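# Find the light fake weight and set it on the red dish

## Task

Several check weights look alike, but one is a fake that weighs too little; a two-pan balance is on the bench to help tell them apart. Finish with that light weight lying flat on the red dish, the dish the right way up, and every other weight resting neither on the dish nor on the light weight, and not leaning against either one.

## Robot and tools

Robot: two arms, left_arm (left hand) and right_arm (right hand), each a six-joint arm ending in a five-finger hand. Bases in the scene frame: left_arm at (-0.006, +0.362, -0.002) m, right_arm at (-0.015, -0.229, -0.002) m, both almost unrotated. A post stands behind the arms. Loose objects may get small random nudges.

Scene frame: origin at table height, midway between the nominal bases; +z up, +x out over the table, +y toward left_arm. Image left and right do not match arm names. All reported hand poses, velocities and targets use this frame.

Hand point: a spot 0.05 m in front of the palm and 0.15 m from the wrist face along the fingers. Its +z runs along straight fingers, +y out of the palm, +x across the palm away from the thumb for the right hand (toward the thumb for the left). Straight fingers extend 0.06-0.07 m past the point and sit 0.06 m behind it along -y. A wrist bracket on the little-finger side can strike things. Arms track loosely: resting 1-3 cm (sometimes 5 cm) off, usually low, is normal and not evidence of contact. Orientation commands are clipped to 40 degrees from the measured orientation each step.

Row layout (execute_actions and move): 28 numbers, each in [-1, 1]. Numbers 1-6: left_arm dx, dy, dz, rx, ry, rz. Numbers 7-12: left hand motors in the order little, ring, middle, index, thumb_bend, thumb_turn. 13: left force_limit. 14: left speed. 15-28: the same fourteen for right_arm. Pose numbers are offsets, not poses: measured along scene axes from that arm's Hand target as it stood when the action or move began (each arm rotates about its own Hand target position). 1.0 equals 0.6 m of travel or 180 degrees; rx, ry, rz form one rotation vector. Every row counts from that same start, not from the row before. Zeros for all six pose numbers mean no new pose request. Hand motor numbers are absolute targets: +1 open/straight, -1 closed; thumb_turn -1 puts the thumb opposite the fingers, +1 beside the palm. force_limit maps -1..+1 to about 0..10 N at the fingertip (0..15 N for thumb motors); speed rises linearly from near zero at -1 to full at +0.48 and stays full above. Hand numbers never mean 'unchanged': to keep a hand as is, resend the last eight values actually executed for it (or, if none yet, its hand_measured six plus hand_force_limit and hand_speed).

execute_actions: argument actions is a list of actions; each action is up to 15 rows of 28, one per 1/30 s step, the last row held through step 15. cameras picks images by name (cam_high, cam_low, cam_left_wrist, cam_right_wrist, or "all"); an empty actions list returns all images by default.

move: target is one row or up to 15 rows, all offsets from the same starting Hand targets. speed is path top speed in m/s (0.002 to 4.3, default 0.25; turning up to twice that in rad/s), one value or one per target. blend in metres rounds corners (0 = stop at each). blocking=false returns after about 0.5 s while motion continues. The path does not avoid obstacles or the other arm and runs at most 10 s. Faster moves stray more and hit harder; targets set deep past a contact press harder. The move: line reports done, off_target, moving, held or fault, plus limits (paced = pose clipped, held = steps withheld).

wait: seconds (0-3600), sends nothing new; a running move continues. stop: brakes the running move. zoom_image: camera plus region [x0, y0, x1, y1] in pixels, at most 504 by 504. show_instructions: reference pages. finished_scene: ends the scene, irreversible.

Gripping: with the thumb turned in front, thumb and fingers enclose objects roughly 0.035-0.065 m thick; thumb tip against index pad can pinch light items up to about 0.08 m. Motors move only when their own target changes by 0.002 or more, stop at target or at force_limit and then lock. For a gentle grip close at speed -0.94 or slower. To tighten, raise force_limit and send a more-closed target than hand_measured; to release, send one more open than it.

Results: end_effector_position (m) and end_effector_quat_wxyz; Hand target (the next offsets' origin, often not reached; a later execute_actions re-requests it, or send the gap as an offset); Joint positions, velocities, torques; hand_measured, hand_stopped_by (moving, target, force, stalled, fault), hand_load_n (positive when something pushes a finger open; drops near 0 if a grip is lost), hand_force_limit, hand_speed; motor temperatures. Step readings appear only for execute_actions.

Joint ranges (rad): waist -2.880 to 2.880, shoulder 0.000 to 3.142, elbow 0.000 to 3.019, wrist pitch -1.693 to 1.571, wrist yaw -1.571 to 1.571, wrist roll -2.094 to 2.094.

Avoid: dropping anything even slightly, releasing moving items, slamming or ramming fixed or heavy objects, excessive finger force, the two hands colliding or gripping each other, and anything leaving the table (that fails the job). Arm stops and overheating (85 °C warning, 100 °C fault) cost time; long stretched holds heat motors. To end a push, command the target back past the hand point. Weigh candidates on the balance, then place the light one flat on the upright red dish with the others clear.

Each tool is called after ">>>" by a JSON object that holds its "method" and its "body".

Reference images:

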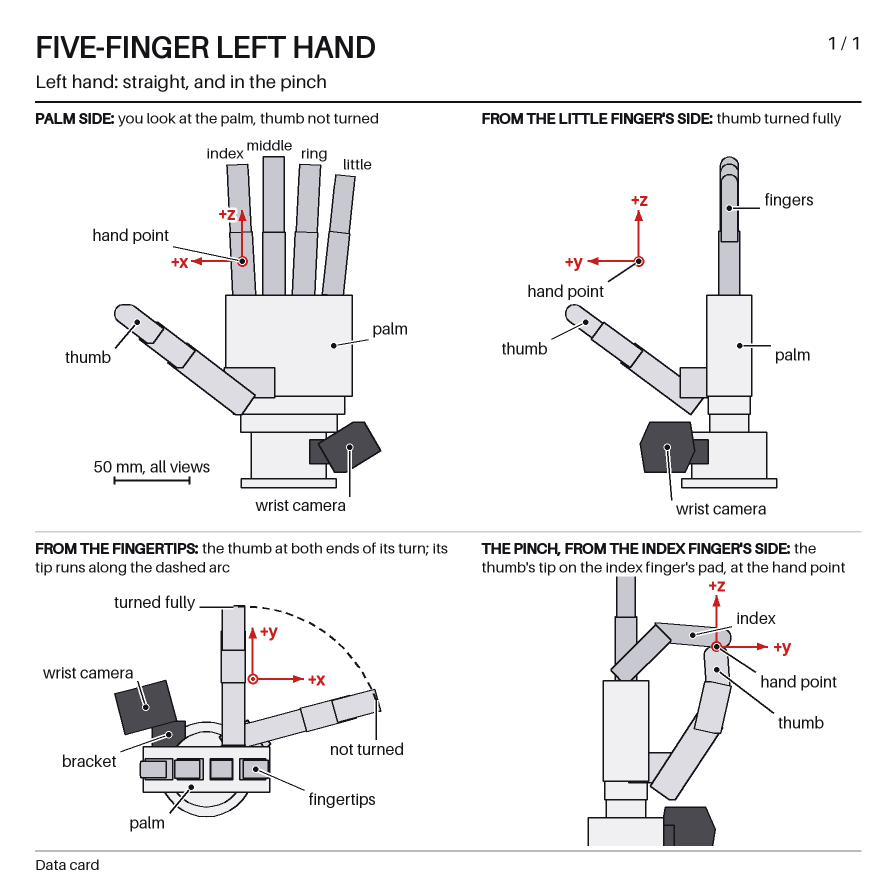

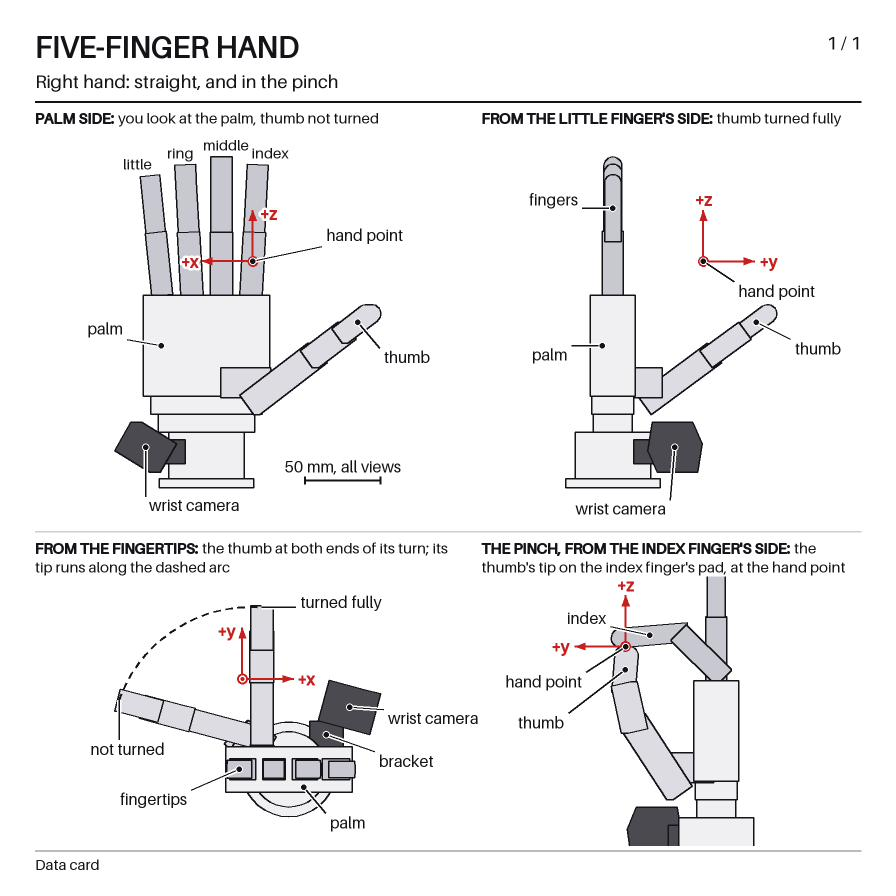

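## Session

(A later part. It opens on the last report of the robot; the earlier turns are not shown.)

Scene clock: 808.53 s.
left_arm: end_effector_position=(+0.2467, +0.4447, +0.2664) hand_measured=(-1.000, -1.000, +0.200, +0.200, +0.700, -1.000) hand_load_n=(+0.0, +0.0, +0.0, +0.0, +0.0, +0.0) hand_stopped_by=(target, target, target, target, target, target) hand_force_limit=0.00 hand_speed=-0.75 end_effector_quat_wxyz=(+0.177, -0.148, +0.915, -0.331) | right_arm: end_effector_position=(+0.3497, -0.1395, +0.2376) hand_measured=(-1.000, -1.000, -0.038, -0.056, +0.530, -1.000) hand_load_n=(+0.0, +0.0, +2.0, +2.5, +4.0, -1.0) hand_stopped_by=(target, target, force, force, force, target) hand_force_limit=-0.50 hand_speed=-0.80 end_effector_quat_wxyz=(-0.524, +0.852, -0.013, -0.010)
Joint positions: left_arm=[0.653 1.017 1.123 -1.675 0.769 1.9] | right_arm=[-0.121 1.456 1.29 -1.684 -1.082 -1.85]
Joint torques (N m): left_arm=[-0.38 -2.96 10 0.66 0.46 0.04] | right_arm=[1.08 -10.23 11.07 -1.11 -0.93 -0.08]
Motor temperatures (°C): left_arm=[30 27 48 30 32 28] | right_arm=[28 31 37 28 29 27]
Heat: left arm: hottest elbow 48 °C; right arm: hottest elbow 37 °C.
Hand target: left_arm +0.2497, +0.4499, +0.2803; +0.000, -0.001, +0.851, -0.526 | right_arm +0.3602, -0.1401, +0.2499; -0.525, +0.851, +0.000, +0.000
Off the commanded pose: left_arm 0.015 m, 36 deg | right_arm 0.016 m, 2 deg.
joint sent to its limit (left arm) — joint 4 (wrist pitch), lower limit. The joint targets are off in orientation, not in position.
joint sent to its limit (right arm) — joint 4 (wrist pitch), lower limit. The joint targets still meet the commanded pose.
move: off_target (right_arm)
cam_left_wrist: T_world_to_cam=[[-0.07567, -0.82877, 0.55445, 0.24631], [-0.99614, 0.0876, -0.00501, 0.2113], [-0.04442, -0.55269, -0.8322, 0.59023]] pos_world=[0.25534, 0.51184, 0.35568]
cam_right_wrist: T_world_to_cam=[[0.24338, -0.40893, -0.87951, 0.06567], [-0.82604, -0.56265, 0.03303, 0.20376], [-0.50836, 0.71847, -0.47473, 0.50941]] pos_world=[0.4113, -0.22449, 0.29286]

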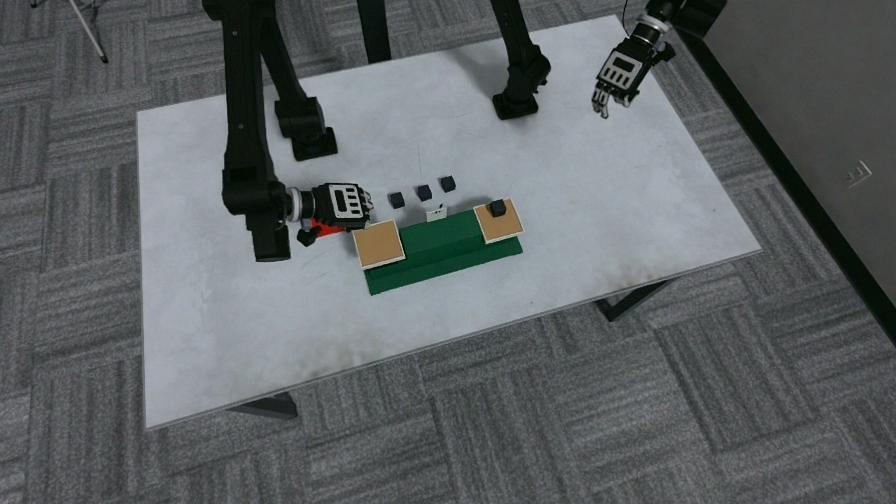

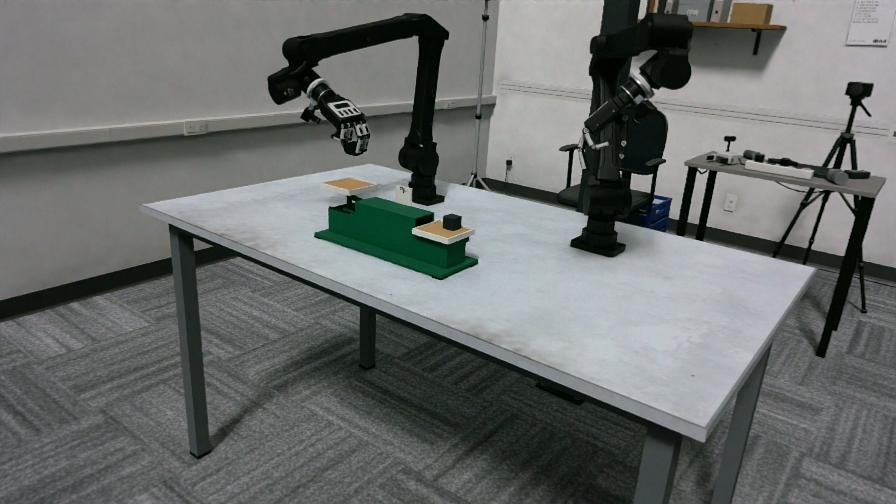

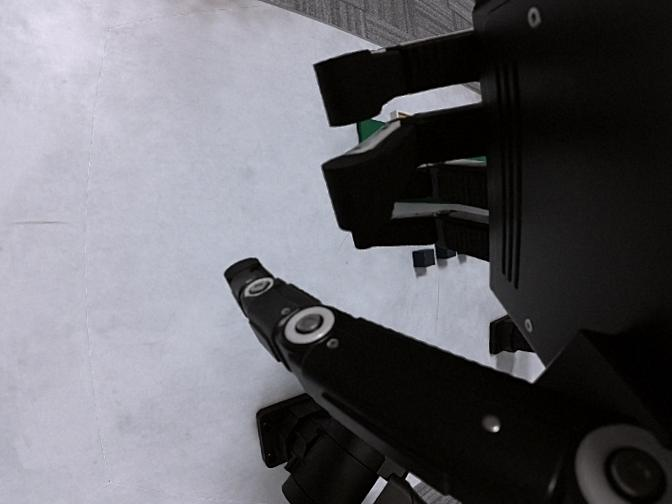

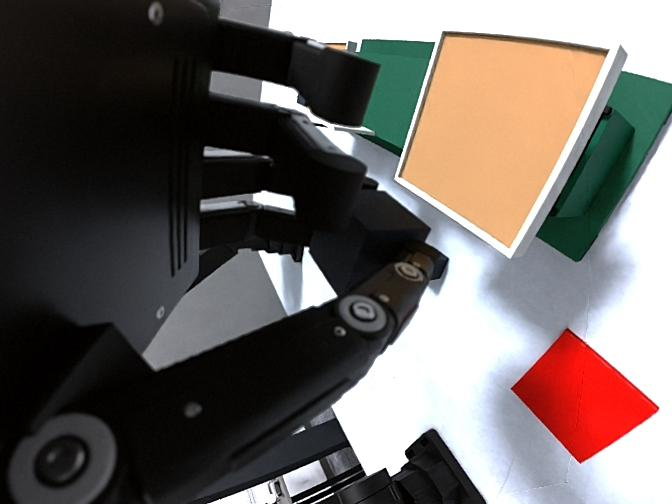

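>>> {"method": "move", "body": {"target": [[0,0,0,0,0,0,-1,-1,0.2,0.2,0.7,-1,0,-0.75,0.0355,0.047,-0.1,0,0,0,-1,-1,-0.3,-0.3,0.38,-1,-0.5,-0.8]], "speed": [0.12], "cameras": ["cam_high","cam_low","cam_right_wrist"]}}

Scene clock: 834.80 s.
left_arm: end_effector_position=(+0.2467, +0.4447, +0.2664) hand_measured=(-1.000, -1.000, +0.200, +0.200, +0.700, -1.000) hand_load_n=(+0.0, +0.0, +0.0, +0.0, +0.0, +0.0) hand_stopped_by=(target, target, target, target, target, target) hand_force_limit=0.00 hand_speed=-0.75 end_effector_quat_wxyz=(+0.177, -0.148, +0.915, -0.331) | right_arm: end_effector_position=(+0.3828, -0.1158, +0.1904) hand_measured=(-1.000, -1.000, -0.038, -0.056, +0.530, -1.000) hand_load_n=(+0.0, +0.0, +2.0, +2.5, +4.0, -1.0) hand_stopped_by=(target, target, force, force, force, target) hand_force_limit=-0.50 hand_speed=-0.80 end_effector_quat_wxyz=(-0.523, +0.852, +0.004, +0.005)
Joint positions: left_arm=[0.653 1.017 1.123 -1.675 0.769 1.9] | right_arm=[-0.055 1.522 1.247 -1.434 -1.096 -1.74]
Joint torques (N m): left_arm=[-0.38 -2.96 10 0.66 0.46 0.04] | right_arm=[1.79 -11.69 7.04 -0.14 -1.04 0.19]
Heat: left arm: hottest elbow 48 °C; right arm: hottest elbow 38 °C.
Hand target: left_arm +0.2497, +0.4499, +0.2803; +0.000, -0.001, +0.851, -0.526 | right_arm +0.3815, -0.1119, +0.1901; -0.525, +0.851, +0.000, +0.000
Off the commanded pose: left_arm 0.015 m, 36 deg | right_arm 0.004 m, 1 deg.
joint sent to its limit (left arm) — joint 4 (wrist pitch), lower limit. The joint targets are off in orientation, not in position.
move: done
cam_right_wrist: T_world_to_cam=[[0.28679, -0.40682, -0.86733, 0.00722], [-0.81896, -0.57384, -0.00163, 0.24871], [-0.49704, 0.71078, -0.49774, 0.48598]] pos_world=[0.44317, -0.19976, 0.24856]

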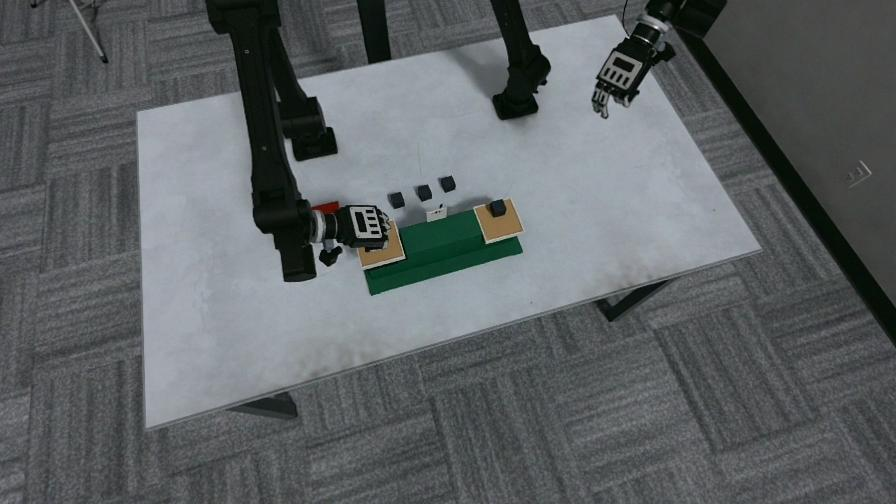

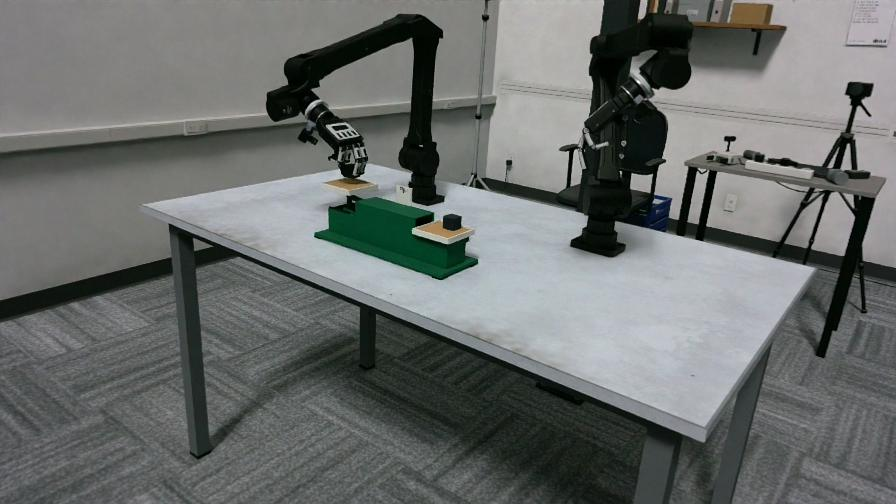

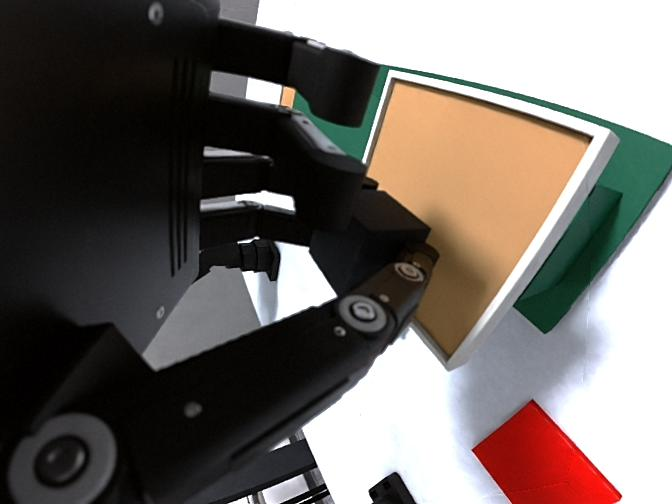

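>>> {"method": "move", "body": {"target": [[0,0,0,0,0,0,-1,-1,0.2,0.2,0.7,-1,0,-0.75,-0.018,0.006,-0.03,0,0,0,-1,-1,-0.3,-0.3,0.38,-1,-0.5,-0.8]], "speed": [0.08], "cameras": ["cam_low","cam_right_wrist"]}}

>>> {"method": "zoom_image", "body": {"camera": "cam_low", "region": [310, 150, 520, 290]}}

Scene clock: 850.13 s.
left_arm: end_effector_position=(+0.2467, +0.4447, +0.2664) hand_measured=(-1.000, -1.000, +0.200, +0.200, +0.700, -1.000) hand_load_n=(+0.0, +0.0, -0.5, +0.0, +0.0, +0.0) hand_stopped_by=(target, target, target, target, target, target) hand_force_limit=0.00 hand_speed=-0.75 end_effector_quat_wxyz=(+0.177, -0.148, +0.915, -0.331) | right_arm: end_effector_position=(+0.3744, -0.1136, +0.1722) hand_measured=(-1.000, -1.000, -0.038, -0.056, +0.530, -1.000) hand_load_n=(+0.0, +0.0, +2.0, +2.0, +3.5, -1.0) hand_stopped_by=(target, target, force, force, force, target) hand_force_limit=-0.50 hand_speed=-0.80 end_effector_quat_wxyz=(-0.524, +0.852, +0.002, +0.006)
Joint positions: left_arm=[0.653 1.017 1.123 -1.675 0.769 1.9] | right_arm=[-0.053 1.511 1.183 -1.368 -1.099 -1.725]
Joint torques (N m): left_arm=[-0.38 -2.96 10 0.65 0.46 0.04] | right_arm=[1.79 -11.99 6.58 -0.14 -0.94 0.17]
Heat: left arm: hottest elbow 48 °C; right arm: hottest elbow 38 °C.
Hand target: left_arm +0.2497, +0.4499, +0.2803; +0.000, -0.001, +0.851, -0.526 | right_arm +0.3707, -0.1084, +0.1720; -0.525, +0.851, +0.000, +0.000
Off the commanded pose: left_arm 0.015 m, 36 deg | right_arm 0.006 m, 1 deg.
joint sent to its limit (left arm) — joint 4 (wrist pitch), lower limit. The joint targets are off in orientation, not in position.
move: done
cam_right_wrist: T_world_to_cam=[[0.28401, -0.40607, -0.86859, -0.00404], [-0.82194, -0.56956, -0.00249, 0.24469], [-0.49371, 0.71464, -0.49553, 0.4699]] pos_world=[0.43426, -0.19808, 0.22995]

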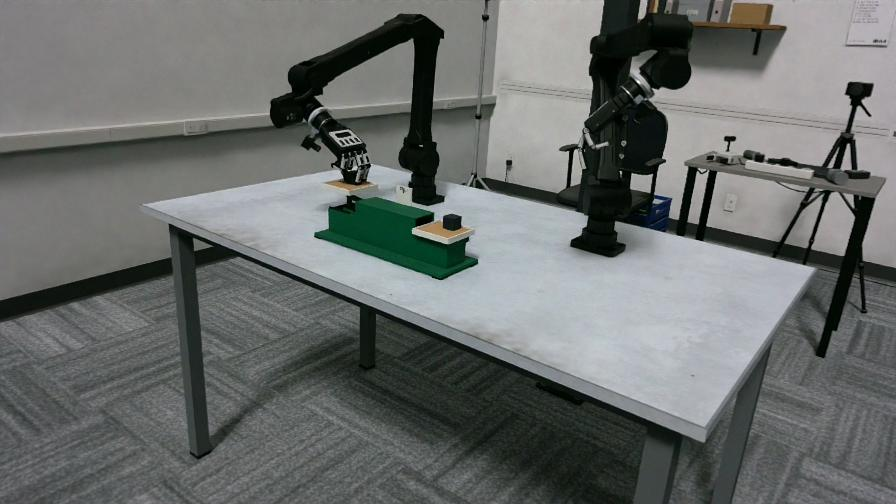

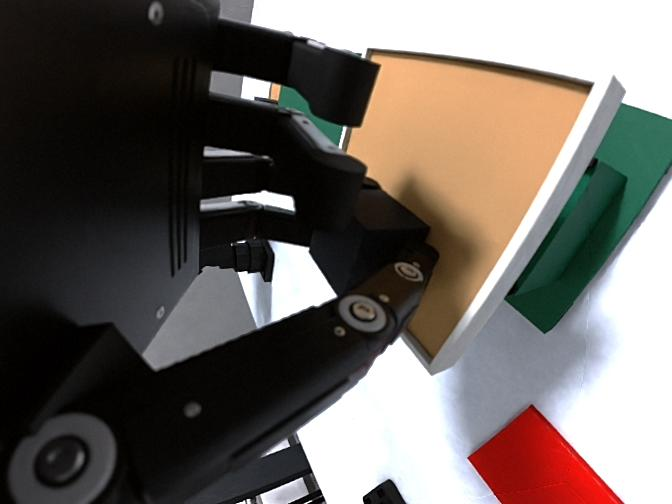

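Scaled by 2.400.

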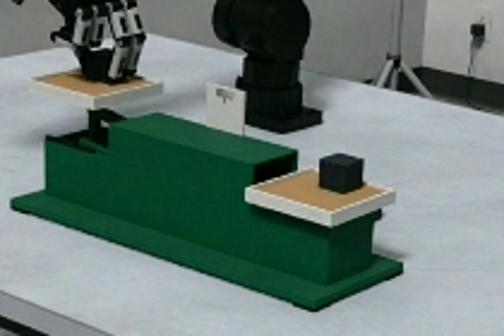

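>>> {"method": "move", "body": {"target": [[0,0,0,0,0,0,-1,-1,0.2,0.2,0.7,-1,0,-0.75,0.005,0,-0.025,0,0,0,-1,-1,-0.3,-0.3,0.38,-1,-0.5,-0.8]], "speed": [0.05], "cameras": ["cam_low","cam_right_wrist"]}}

>>> {"method": "zoom_image", "body": {"camera": "cam_low", "region": [310, 150, 520, 290]}}

Scene clock: 855.50 s.
left_arm: end_effector_position=(+0.2467, +0.4447, +0.2664) hand_measured=(-1.000, -1.000, +0.200, +0.200, +0.700, -1.000) hand_load_n=(+0.0, +0.0, +0.0, +0.0, +0.0, +0.0) hand_stopped_by=(target, target, target, target, target, target) hand_force_limit=0.00 hand_speed=-0.75 end_effector_quat_wxyz=(+0.177, -0.148, +0.915, -0.331) | right_arm: end_effector_position=(+0.3760, -0.1138, +0.1657) hand_measured=(-1.000, -1.000, -0.038, -0.056, +0.530, -1.000) hand_load_n=(+0.0, +0.0, +2.0, +1.5, +4.0, -1.0) hand_stopped_by=(target, target, force, force, force, target) hand_force_limit=-0.50 hand_speed=-0.80 end_effector_quat_wxyz=(-0.523, +0.852, +0.004, +0.012)
Joint positions: left_arm=[0.653 1.017 1.123 -1.675 0.769 1.9] | right_arm=[-0.053 1.511 1.168 -1.334 -1.099 -1.718]
Joint torques (N m): left_arm=[-0.38 -3.02 9.99 0.68 0.46 0.04] | right_arm=[1.79 -9.99 6.38 0.08 -0.96 0.13]
Heat: left arm: hottest elbow 48 °C; right arm: hottest elbow 38 °C.
Hand target: left_arm +0.2497, +0.4499, +0.2803; +0.000, -0.001, +0.851, -0.526 | right_arm +0.3738, -0.1084, +0.1571; -0.525, +0.851, +0.000, +0.000
Off the commanded pose: left_arm 0.015 m, 36 deg | right_arm 0.010 m, 2 deg.
joint sent to its limit (left arm) — joint 4 (wrist pitch), lower limit. The joint targets are off in orientation, not in position.
move: done
cam_right_wrist: T_world_to_cam=[[0.2939, -0.40869, -0.86406, -0.0149], [-0.82357, -0.56708, -0.01191, 0.24843], [-0.48513, 0.71511, -0.50325, 0.46576]] pos_world=[0.43493, -0.19828, 0.22448]

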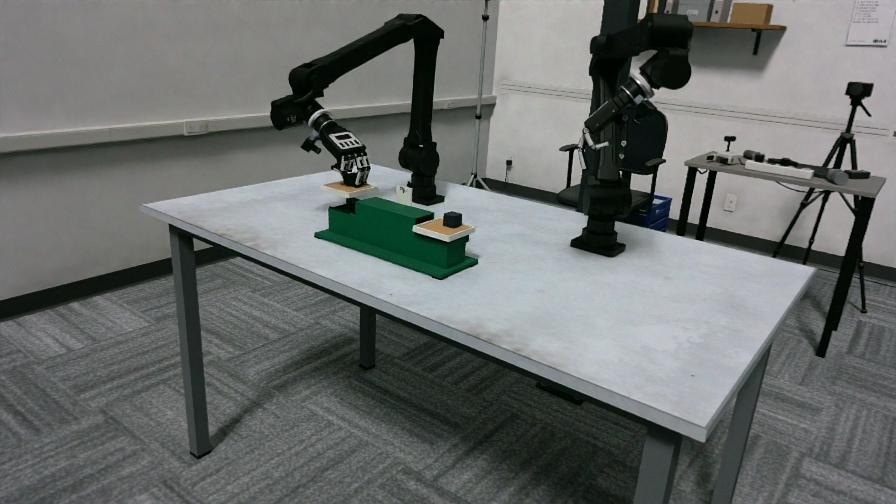

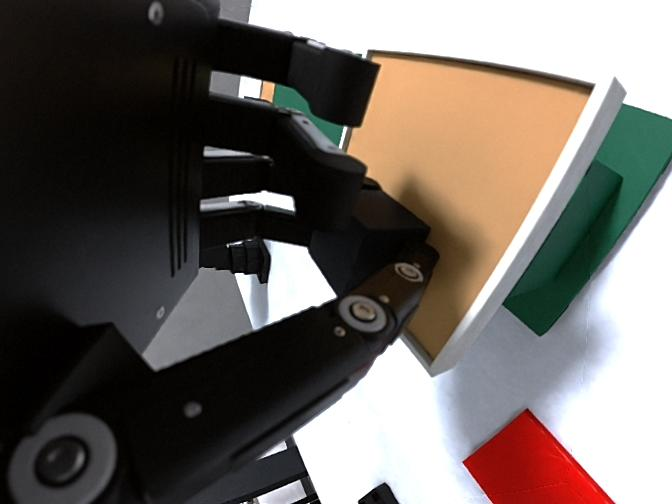

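Scaled by 2.400.

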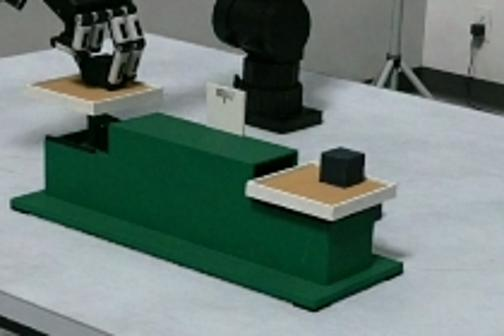

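>>> {"method": "move", "body": {"target": [[0,0,0,0,0,0,-1,-1,0.2,0.2,0.7,-1,0,-0.75,0.0,0,-0.025,0,0,0,-1,-1,-0.3,-0.3,0.38,-1,-0.5,-0.8]], "speed": [0.05], "cameras": ["cam_low","cam_right_wrist"]}}

>>> {"method": "zoom_image", "body": {"camera": "cam_low", "region": [310, 150, 520, 290]}}

Scene clock: 864.73 s.
left_arm: end_effector_position=(+0.2467, +0.4447, +0.2664) hand_measured=(-1.000, -1.000, +0.200, +0.200, +0.700, -1.000) hand_load_n=(+0.0, +0.5, +0.0, +0.0, +0.0, +0.0) hand_stopped_by=(target, target, target, target, target, target) hand_force_limit=0.00 hand_speed=-0.75 end_effector_quat_wxyz=(+0.177, -0.148, +0.915, -0.331) | right_arm: end_effector_position=(+0.3768, -0.1138, +0.1499) hand_measured=(-1.000, -1.000, -0.038, -0.056, +0.530, -1.000) hand_load_n=(+0.0, +0.0, +2.0, +1.0, +4.0, -1.0) hand_stopped_by=(target, target, force, force, force, target) hand_force_limit=-0.50 hand_speed=-0.80 end_effector_quat_wxyz=(-0.523, +0.852, +0.004, +0.012)
Joint positions: left_arm=[0.653 1.017 1.123 -1.675 0.769 1.9] | right_arm=[-0.053 1.528 1.142 -1.291 -1.099 -1.717]
Joint torques (N m): left_arm=[-0.38 -2.96 10 0.66 0.47 0.04] | right_arm=[1.9 -10.23 6.23 0.05 -0.96 0.11]
Heat: left arm: hottest elbow 48 °C; right arm: hottest elbow 38 °C.
Hand target: left_arm +0.2497, +0.4499, +0.2803; +0.000, -0.001, +0.851, -0.526 | right_arm +0.3738, -0.1084, +0.1420; -0.525, +0.851, +0.000, +0.000
Off the commanded pose: left_arm 0.015 m, 36 deg | right_arm 0.010 m, 1 deg.
joint sent to its limit (left arm) — joint 4 (wrist pitch), lower limit. The joint targets are off in orientation, not in position.
move: done
cam_right_wrist: T_world_to_cam=[[0.2931, -0.40889, -0.86424, -0.02845], [-0.82386, -0.56668, -0.0113, 0.24884], [-0.48513, 0.71532, -0.50296, 0.4582]] pos_world=[0.43563, -0.19838, 0.20868]

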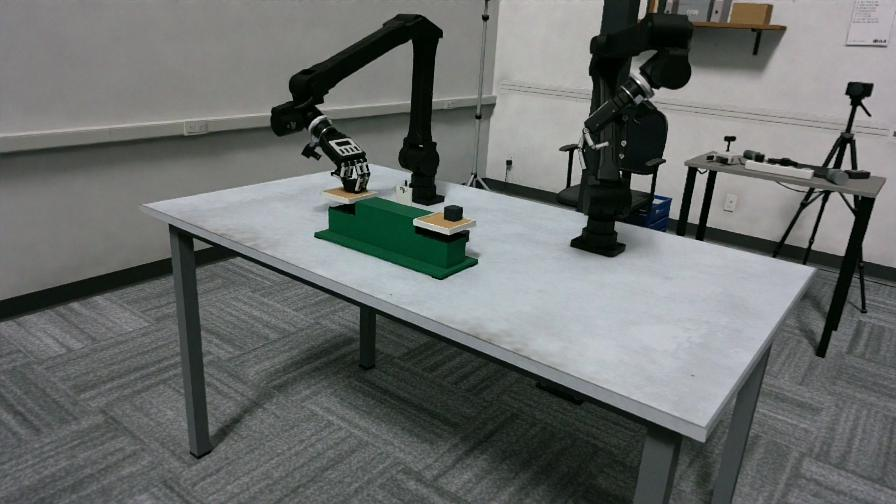

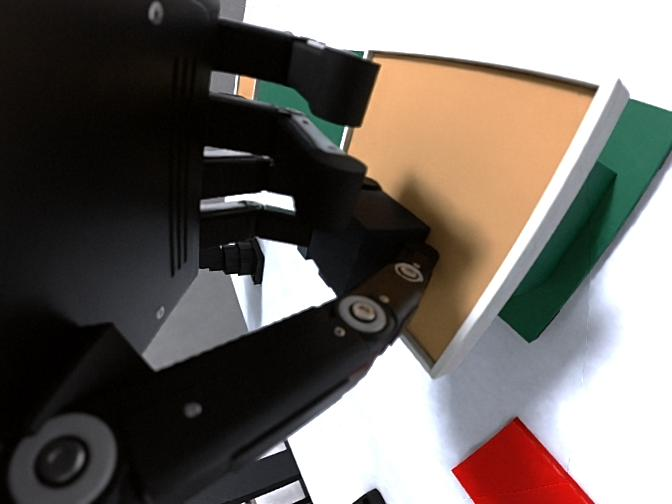

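Scaled by 2.400.

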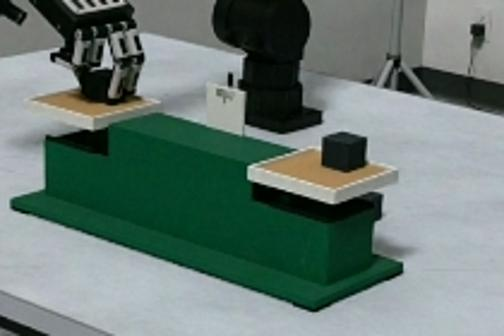

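>>> {"method": "move", "body": {"target": [[0,0,0,0,0,0,-1,-1,0.2,0.2,0.7,-1,0,-0.75,0.0,0,0,0,0,0,-1,-1,0.2,0.2,0.61,-1,0,-0.75]], "speed": [0.05], "cameras": ["cam_low","cam_right_wrist"]}}

>>> {"method": "zoom_image", "body": {"camera": "cam_low", "region": [310, 150, 520, 290]}}

Scene clock: 873.47 s.
left_arm: end_effector_position=(+0.2467, +0.4447, +0.2664) hand_measured=(-1.000, -1.000, +0.200, +0.200, +0.700, -1.000) hand_load_n=(+0.0, +0.0, +0.0, -0.5, +0.0, +0.0) hand_stopped_by=(target, target, target, target, target, target) hand_force_limit=0.00 hand_speed=-0.75 end_effector_quat_wxyz=(+0.177, -0.148, +0.915, -0.331) | right_arm: end_effector_position=(+0.3769, -0.1131, +0.1503) hand_measured=(-1.000, -1.000, +0.200, +0.200, +0.610, -1.000) hand_load_n=(+0.0, +0.0, +0.0, +0.0, +0.0, +0.0) hand_stopped_by=(target, target, target, target, target, target) hand_force_limit=0.00 hand_speed=-0.75 end_effector_quat_wxyz=(-0.524, +0.851, +0.004, +0.012)
Joint positions: left_arm=[0.653 1.017 1.123 -1.675 0.769 1.9] | right_arm=[-0.052 1.528 1.142 -1.291 -1.102 -1.717]
Joint torques (N m): left_arm=[-0.38 -2.96 9.99 0.66 0.46 0.04] | right_arm=[1.9 -10.17 6.3 -0.03 -0.83 0.11]
Heat: left arm: hottest elbow 48 °C; right arm: hottest elbow 38 °C.
Hand target: left_arm +0.2497, +0.4499, +0.2803; +0.000, -0.001, +0.851, -0.526 | right_arm +0.3737, -0.1083, +0.1420; -0.525, +0.851, +0.000, +0.000
Off the commanded pose: left_arm 0.015 m, 36 deg | right_arm 0.010 m, 2 deg.
joint sent to its limit (left arm) — joint 4 (wrist pitch), lower limit. The joint targets are off in orientation, not in position.
move: done
cam_right_wrist: T_world_to_cam=[[0.29418, -0.40618, -0.86515, -0.02784], [-0.82359, -0.56701, -0.01384, 0.24969], [-0.48493, 0.7166, -0.50132, 0.4578]] pos_world=[0.43583, -0.19778, 0.20888]

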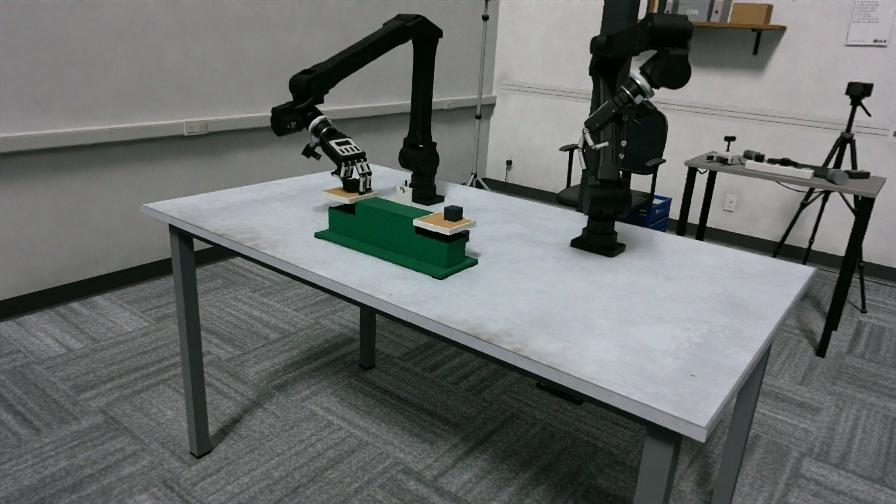

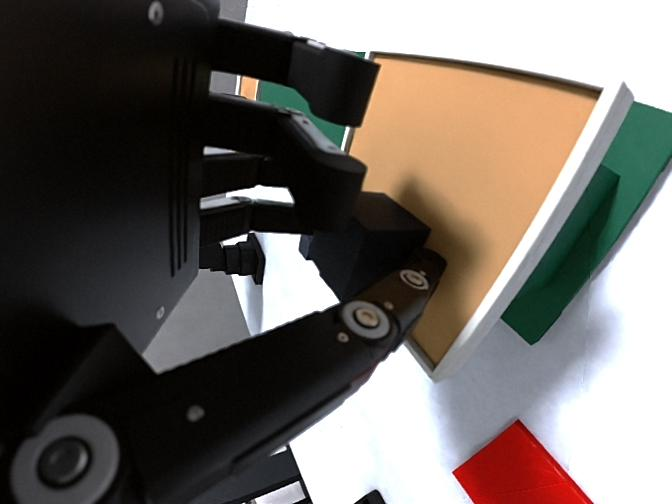

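Scaled by 2.400.

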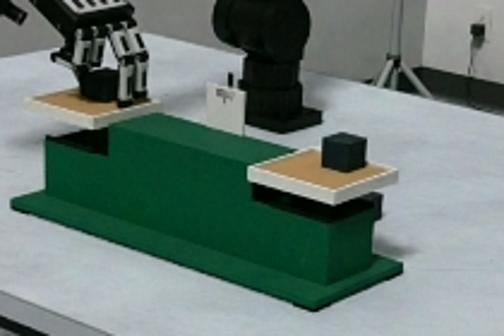

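>>> {"method": "move", "body": {"target": [[-0.01,-0.15,0,0,0,0,-1,-1,0.2,0.2,0.7,-1,0,-0.75,0.0,0,0.12,0,0,0,-1,-1,0.2,0.2,0.61,-1,0,-0.75],[-0.0645,-0.8765,-0.242,0,0,0,-1,-1,0.2,0.2,0.7,-1,0,-0.75,0.01,-0.52,0.23,0,0,0,-1,-1,0.2,0.2,0.66,-1,0,-0.75]], "speed": [0.12,0.25], "blend": 0.02, "cameras": ["all"]}}

>>> {"method": "zoom_image", "body": {"camera": "cam_left_wrist", "region": [0, 120, 340, 380]}}

>>> {"method": "zoom_image", "body": {"camera": "cam_low", "region": [310, 150, 520, 290]}}

Scene clock: 899.40 s.
left_arm: end_effector_position=(+0.2067, -0.0645, +0.1190) hand_measured=(-1.000, -1.000, +0.200, +0.200, +0.700, -1.000) hand_load_n=(+0.0, +0.0, +0.0, +0.0, +0.0, +0.0) hand_stopped_by=(target, target, target, target, target, target) hand_force_limit=0.00 hand_speed=-0.75 end_effector_quat_wxyz=(-0.009, -0.006, +0.860, -0.511) | right_arm: end_effector_position=(+0.3722, -0.4133, +0.2721) hand_measured=(-1.000, -1.000, +0.200, +0.200, +0.660, -1.000) hand_load_n=(+0.0, +0.0, +0.0, +0.0, +0.0, +0.0) hand_stopped_by=(target, target, target, target, target, target) hand_force_limit=0.00 hand_speed=-0.75 end_effector_quat_wxyz=(-0.379, +0.895, -0.134, +0.191)
Joint positions: left_arm=[-0.854 1.322 0.757 -0.064 0.622 0.376] | right_arm=[-0.672 1.491 1.517 -1.689 -0.874 -2.008]
Joint torques (N m): left_arm=[-1.2 -6.89 9.02 3.44 0.2 -0.21] | right_arm=[0.91 -10.52 11.07 -0.62 -0.56 -0.13]
Heat: left arm: hottest elbow 48 °C; right arm: hottest elbow 38 °C.
Hand target: left_arm +0.2109, -0.0760, +0.1350; -0.001, -0.001, +0.851, -0.526 | right_arm +0.3796, -0.4204, +0.2801; -0.525, +0.851, +0.000, +0.000
Off the commanded pose: left_arm 0.020 m, 2 deg | right_arm 0.013 m, 32 deg.
joint sent to its limit (right arm) — joint 4 (wrist pitch), lower limit. The joint targets are off in orientation, not in position.
move: off_target (left_arm, right_arm); target 2's new numbers were sent with right_arm's hand 0.013 m and 32 deg from that target
cam_left_wrist: T_world_to_cam=[[-0.24445, -0.48584, 0.83917, -0.07386], [-0.85667, 0.51364, 0.04783, 0.20762], [-0.45426, -0.7072, -0.54177, 0.22454]] pos_world=[0.26181, 0.01627, 0.1737]
cam_right_wrist: T_world_to_cam=[[0.16784, -0.73615, -0.65568, -0.18937], [-0.98281, -0.17682, -0.05307, 0.30839], [-0.07687, 0.65332, -0.75317, 0.62216]] pos_world=[0.3827, -0.49134, 0.36079]

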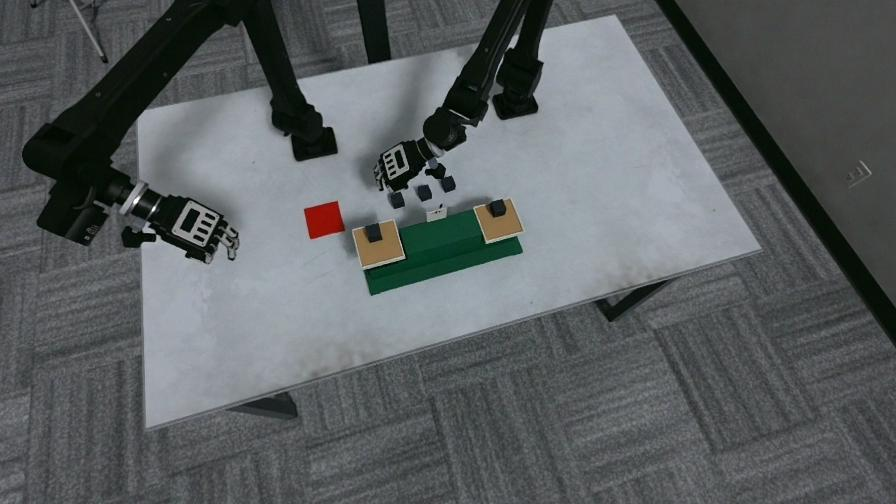

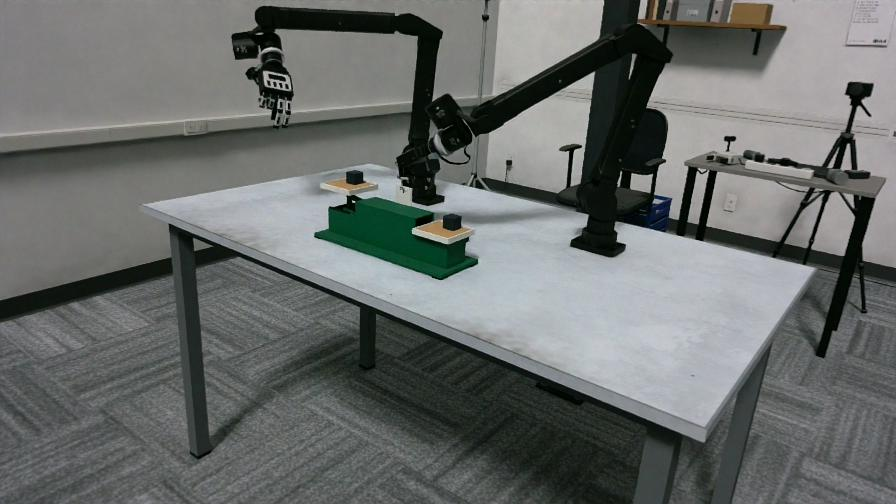

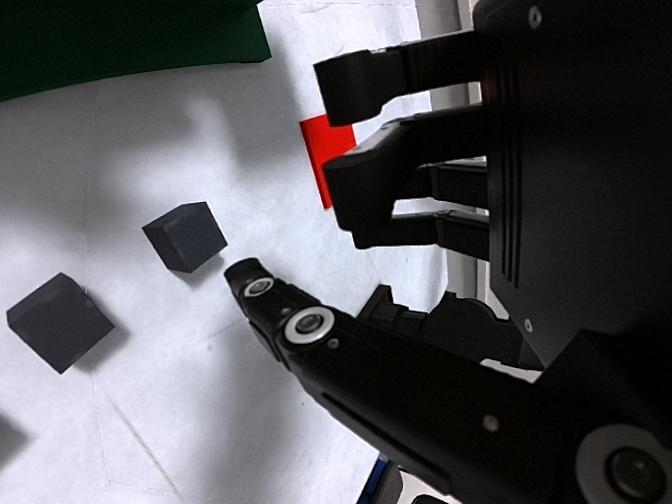

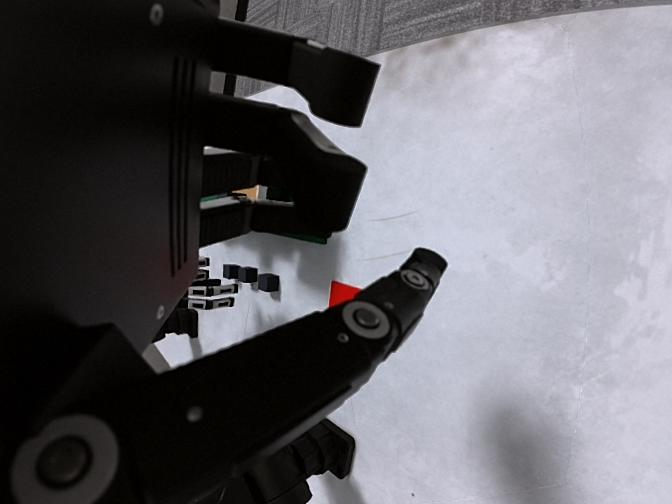

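Scaled by 1.482 from the camera's image (finer frame: 960x720).

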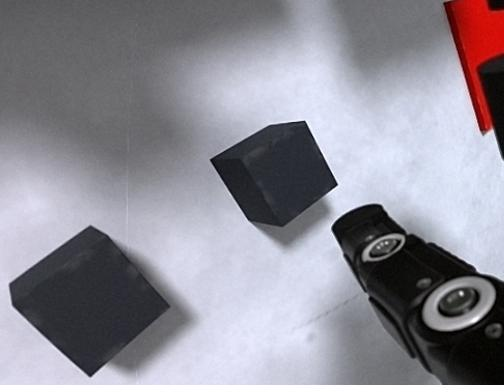

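Scaled by 2.400.

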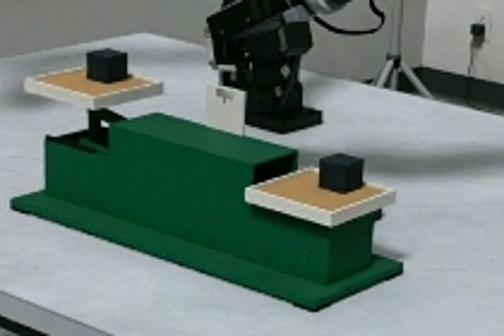

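>>> {"method": "move", "body": {"target": [[0.065,0.377,0.242,0,0,0,-1,-1,0.2,0.2,0.7,-1,0,-0.75,-0.009,0.516,-0.075,0,0,0,-1,-1,0.2,0.2,0.7,-1,0,-0.75]], "speed": [0.25], "cameras": ["all"]}}

>>> {"method": "zoom_image", "body": {"camera": "cam_low", "region": [310, 130, 520, 290]}}

Scene clock: 927.03 s.
left_arm: end_effector_position=(+0.2366, +0.1500, +0.2598) hand_measured=(-1.000, -1.000, +0.200, +0.200, +0.700, -1.000) hand_load_n=(+0.0, +0.0, +0.0, +0.0, +0.0, +0.0) hand_stopped_by=(target, target, target, target, target, target) hand_force_limit=0.00 hand_speed=-0.75 end_effector_quat_wxyz=(-0.022, -0.013, +0.853, -0.520) | right_arm: end_effector_position=(+0.3741, -0.1092, +0.2424) hand_measured=(-1.000, -1.000, +0.200, +0.200, +0.700, -1.000) hand_load_n=(+0.0, +0.0, +0.0, +0.0, +0.0, +0.0) hand_stopped_by=(target, target, target, target, target, target) hand_force_limit=0.00 hand_speed=-0.75 end_effector_quat_wxyz=(-0.525, +0.851, +0.011, +0.007)
Joint positions: left_arm=[-0.231 1.016 0.972 -1.15 1.057 1.086] | right_arm=[-0.042 1.466 1.324 -1.548 -1.102 -1.732]
Joint torques (N m): left_arm=[0.15 -3.08 11.84 1.26 0.75 -0.02] | right_arm=[0.56 -10.17 6.82 -0.06 -0.8 0.14]
Motor temperatures (°C): left_arm=[30 27 48 30 32 28] | right_arm=[28 32 42 28 29 27]
Heat: left arm: hottest elbow 48 °C; right arm: hottest elbow 42 °C.
Hand target: left_arm +0.2500, +0.1502, +0.2803; +0.000, -0.001, +0.851, -0.526 | right_arm +0.3742, -0.1108, +0.2350; -0.525, +0.851, +0.000, +0.000
Off the commanded pose: left_arm 0.024 m, 3 deg | right_arm 0.008 m, 2 deg.
move: off_target (left_arm)
cam_left_wrist: T_world_to_cam=[[-0.22076, -0.46566, 0.85698, -0.09383], [-0.85388, 0.51689, 0.0609, 0.1118], [-0.47132, -0.71832, -0.51173, 0.464]] pos_world=[0.29344, 0.23182, 0.31105]
cam_right_wrist: T_world_to_cam=[[0.30018, -0.40053, -0.86572, 0.05277], [-0.81407, -0.58061, -0.01364, 0.24576], [-0.49718, 0.70885, -0.50035, 0.50333]] pos_world=[0.43447, -0.19295, 0.30087]

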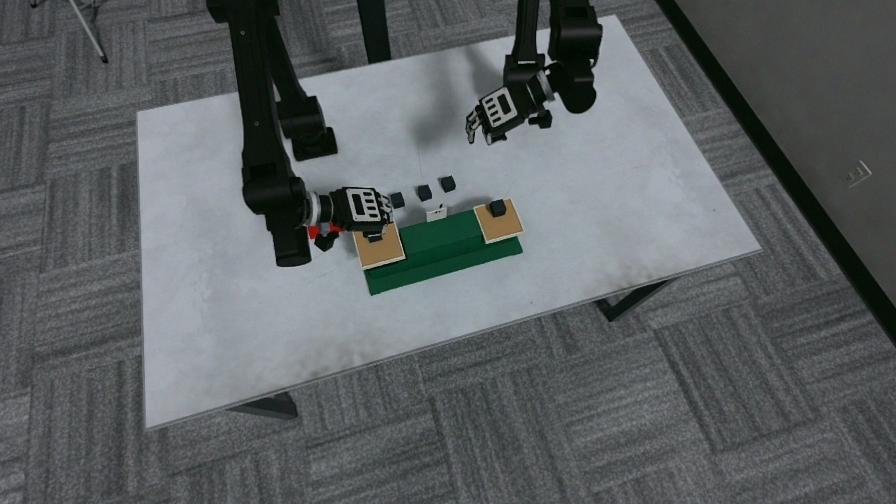

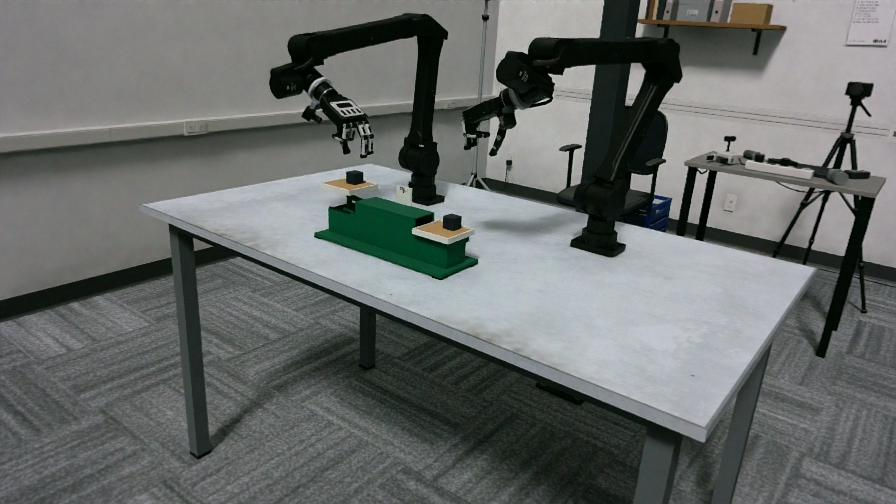

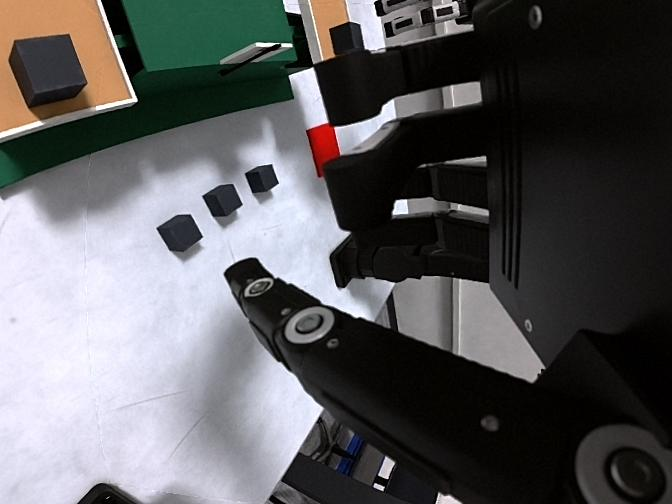

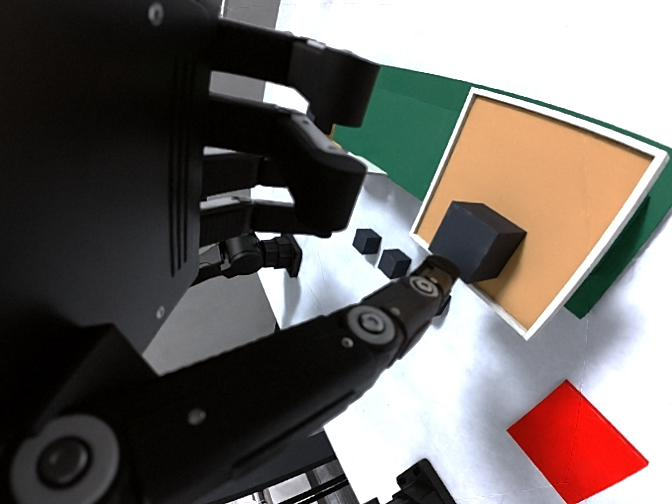

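Scaled by 2.400.

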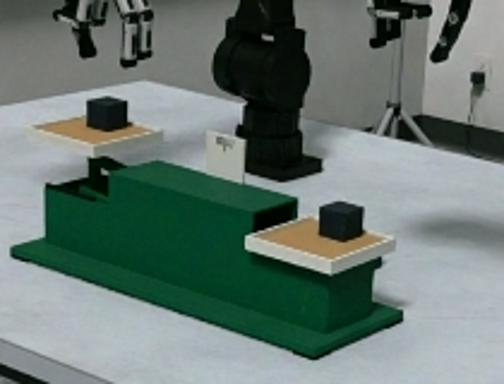

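>>> {"method": "move", "body": {"target": [[0,0,0,0,0,0,-1,-1,0.2,0.2,0.7,-1,0,-0.75,-0.0005,0.004,-0.083,0,0,0,-1,-1,0.2,0.2,0.7,-1,0,-0.75]], "speed": [0.12], "cameras": ["cam_right_wrist"]}}

Scene clock: 933.40 s.
left_arm: end_effector_position=(+0.2366, +0.1500, +0.2598) hand_measured=(-1.000, -1.000, +0.200, +0.200, +0.700, -1.000) hand_load_n=(+0.0, +0.5, +0.0, +0.0, +0.0, +0.0) hand_stopped_by=(target, target, target, target, target, target) hand_force_limit=0.00 hand_speed=-0.75 end_effector_quat_wxyz=(-0.022, -0.012, +0.853, -0.521) | right_arm: end_effector_position=(+0.3746, -0.1091, +0.1910) hand_measured=(-1.000, -1.000, +0.200, +0.200, +0.700, -1.000) hand_load_n=(+0.0, +0.0, +0.0, +0.0, +0.0, +0.5) hand_stopped_by=(target, target, target, target, target, target) hand_force_limit=0.00 hand_speed=-0.75 end_effector_quat_wxyz=(-0.525, +0.851, +0.008, +0.007)
Joint positions: left_arm=[-0.231 1.016 0.972 -1.15 1.057 1.087] | right_arm=[-0.042 1.494 1.216 -1.406 -1.102 -1.72]
Joint torques (N m): left_arm=[0.15 -3.14 11.85 1.26 0.75 0.03] | right_arm=[1.03 -10.34 6.8 -0.09 -0.82 0.13]
Heat: left arm: hottest elbow 48 °C; right arm: hottest elbow 41 °C.
Hand target: left_arm +0.2499, +0.1502, +0.2803; +0.000, -0.001, +0.851, -0.526 | right_arm +0.3739, -0.1084, +0.1853; -0.525, +0.851, +0.000, +0.000
Off the commanded pose: left_arm 0.024 m, 3 deg | right_arm 0.006 m, 1 deg.
move: done
cam_right_wrist: T_world_to_cam=[[0.29452, -0.40215, -0.86691, 0.0103], [-0.81721, -0.57625, -0.01032, 0.24647], [-0.4954, 0.71149, -0.49836, 0.47694]] pos_world=[0.43467, -0.19316, 0.24916]

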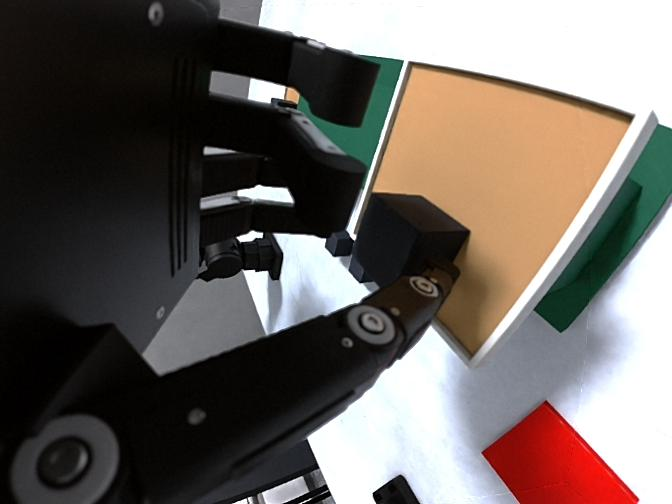

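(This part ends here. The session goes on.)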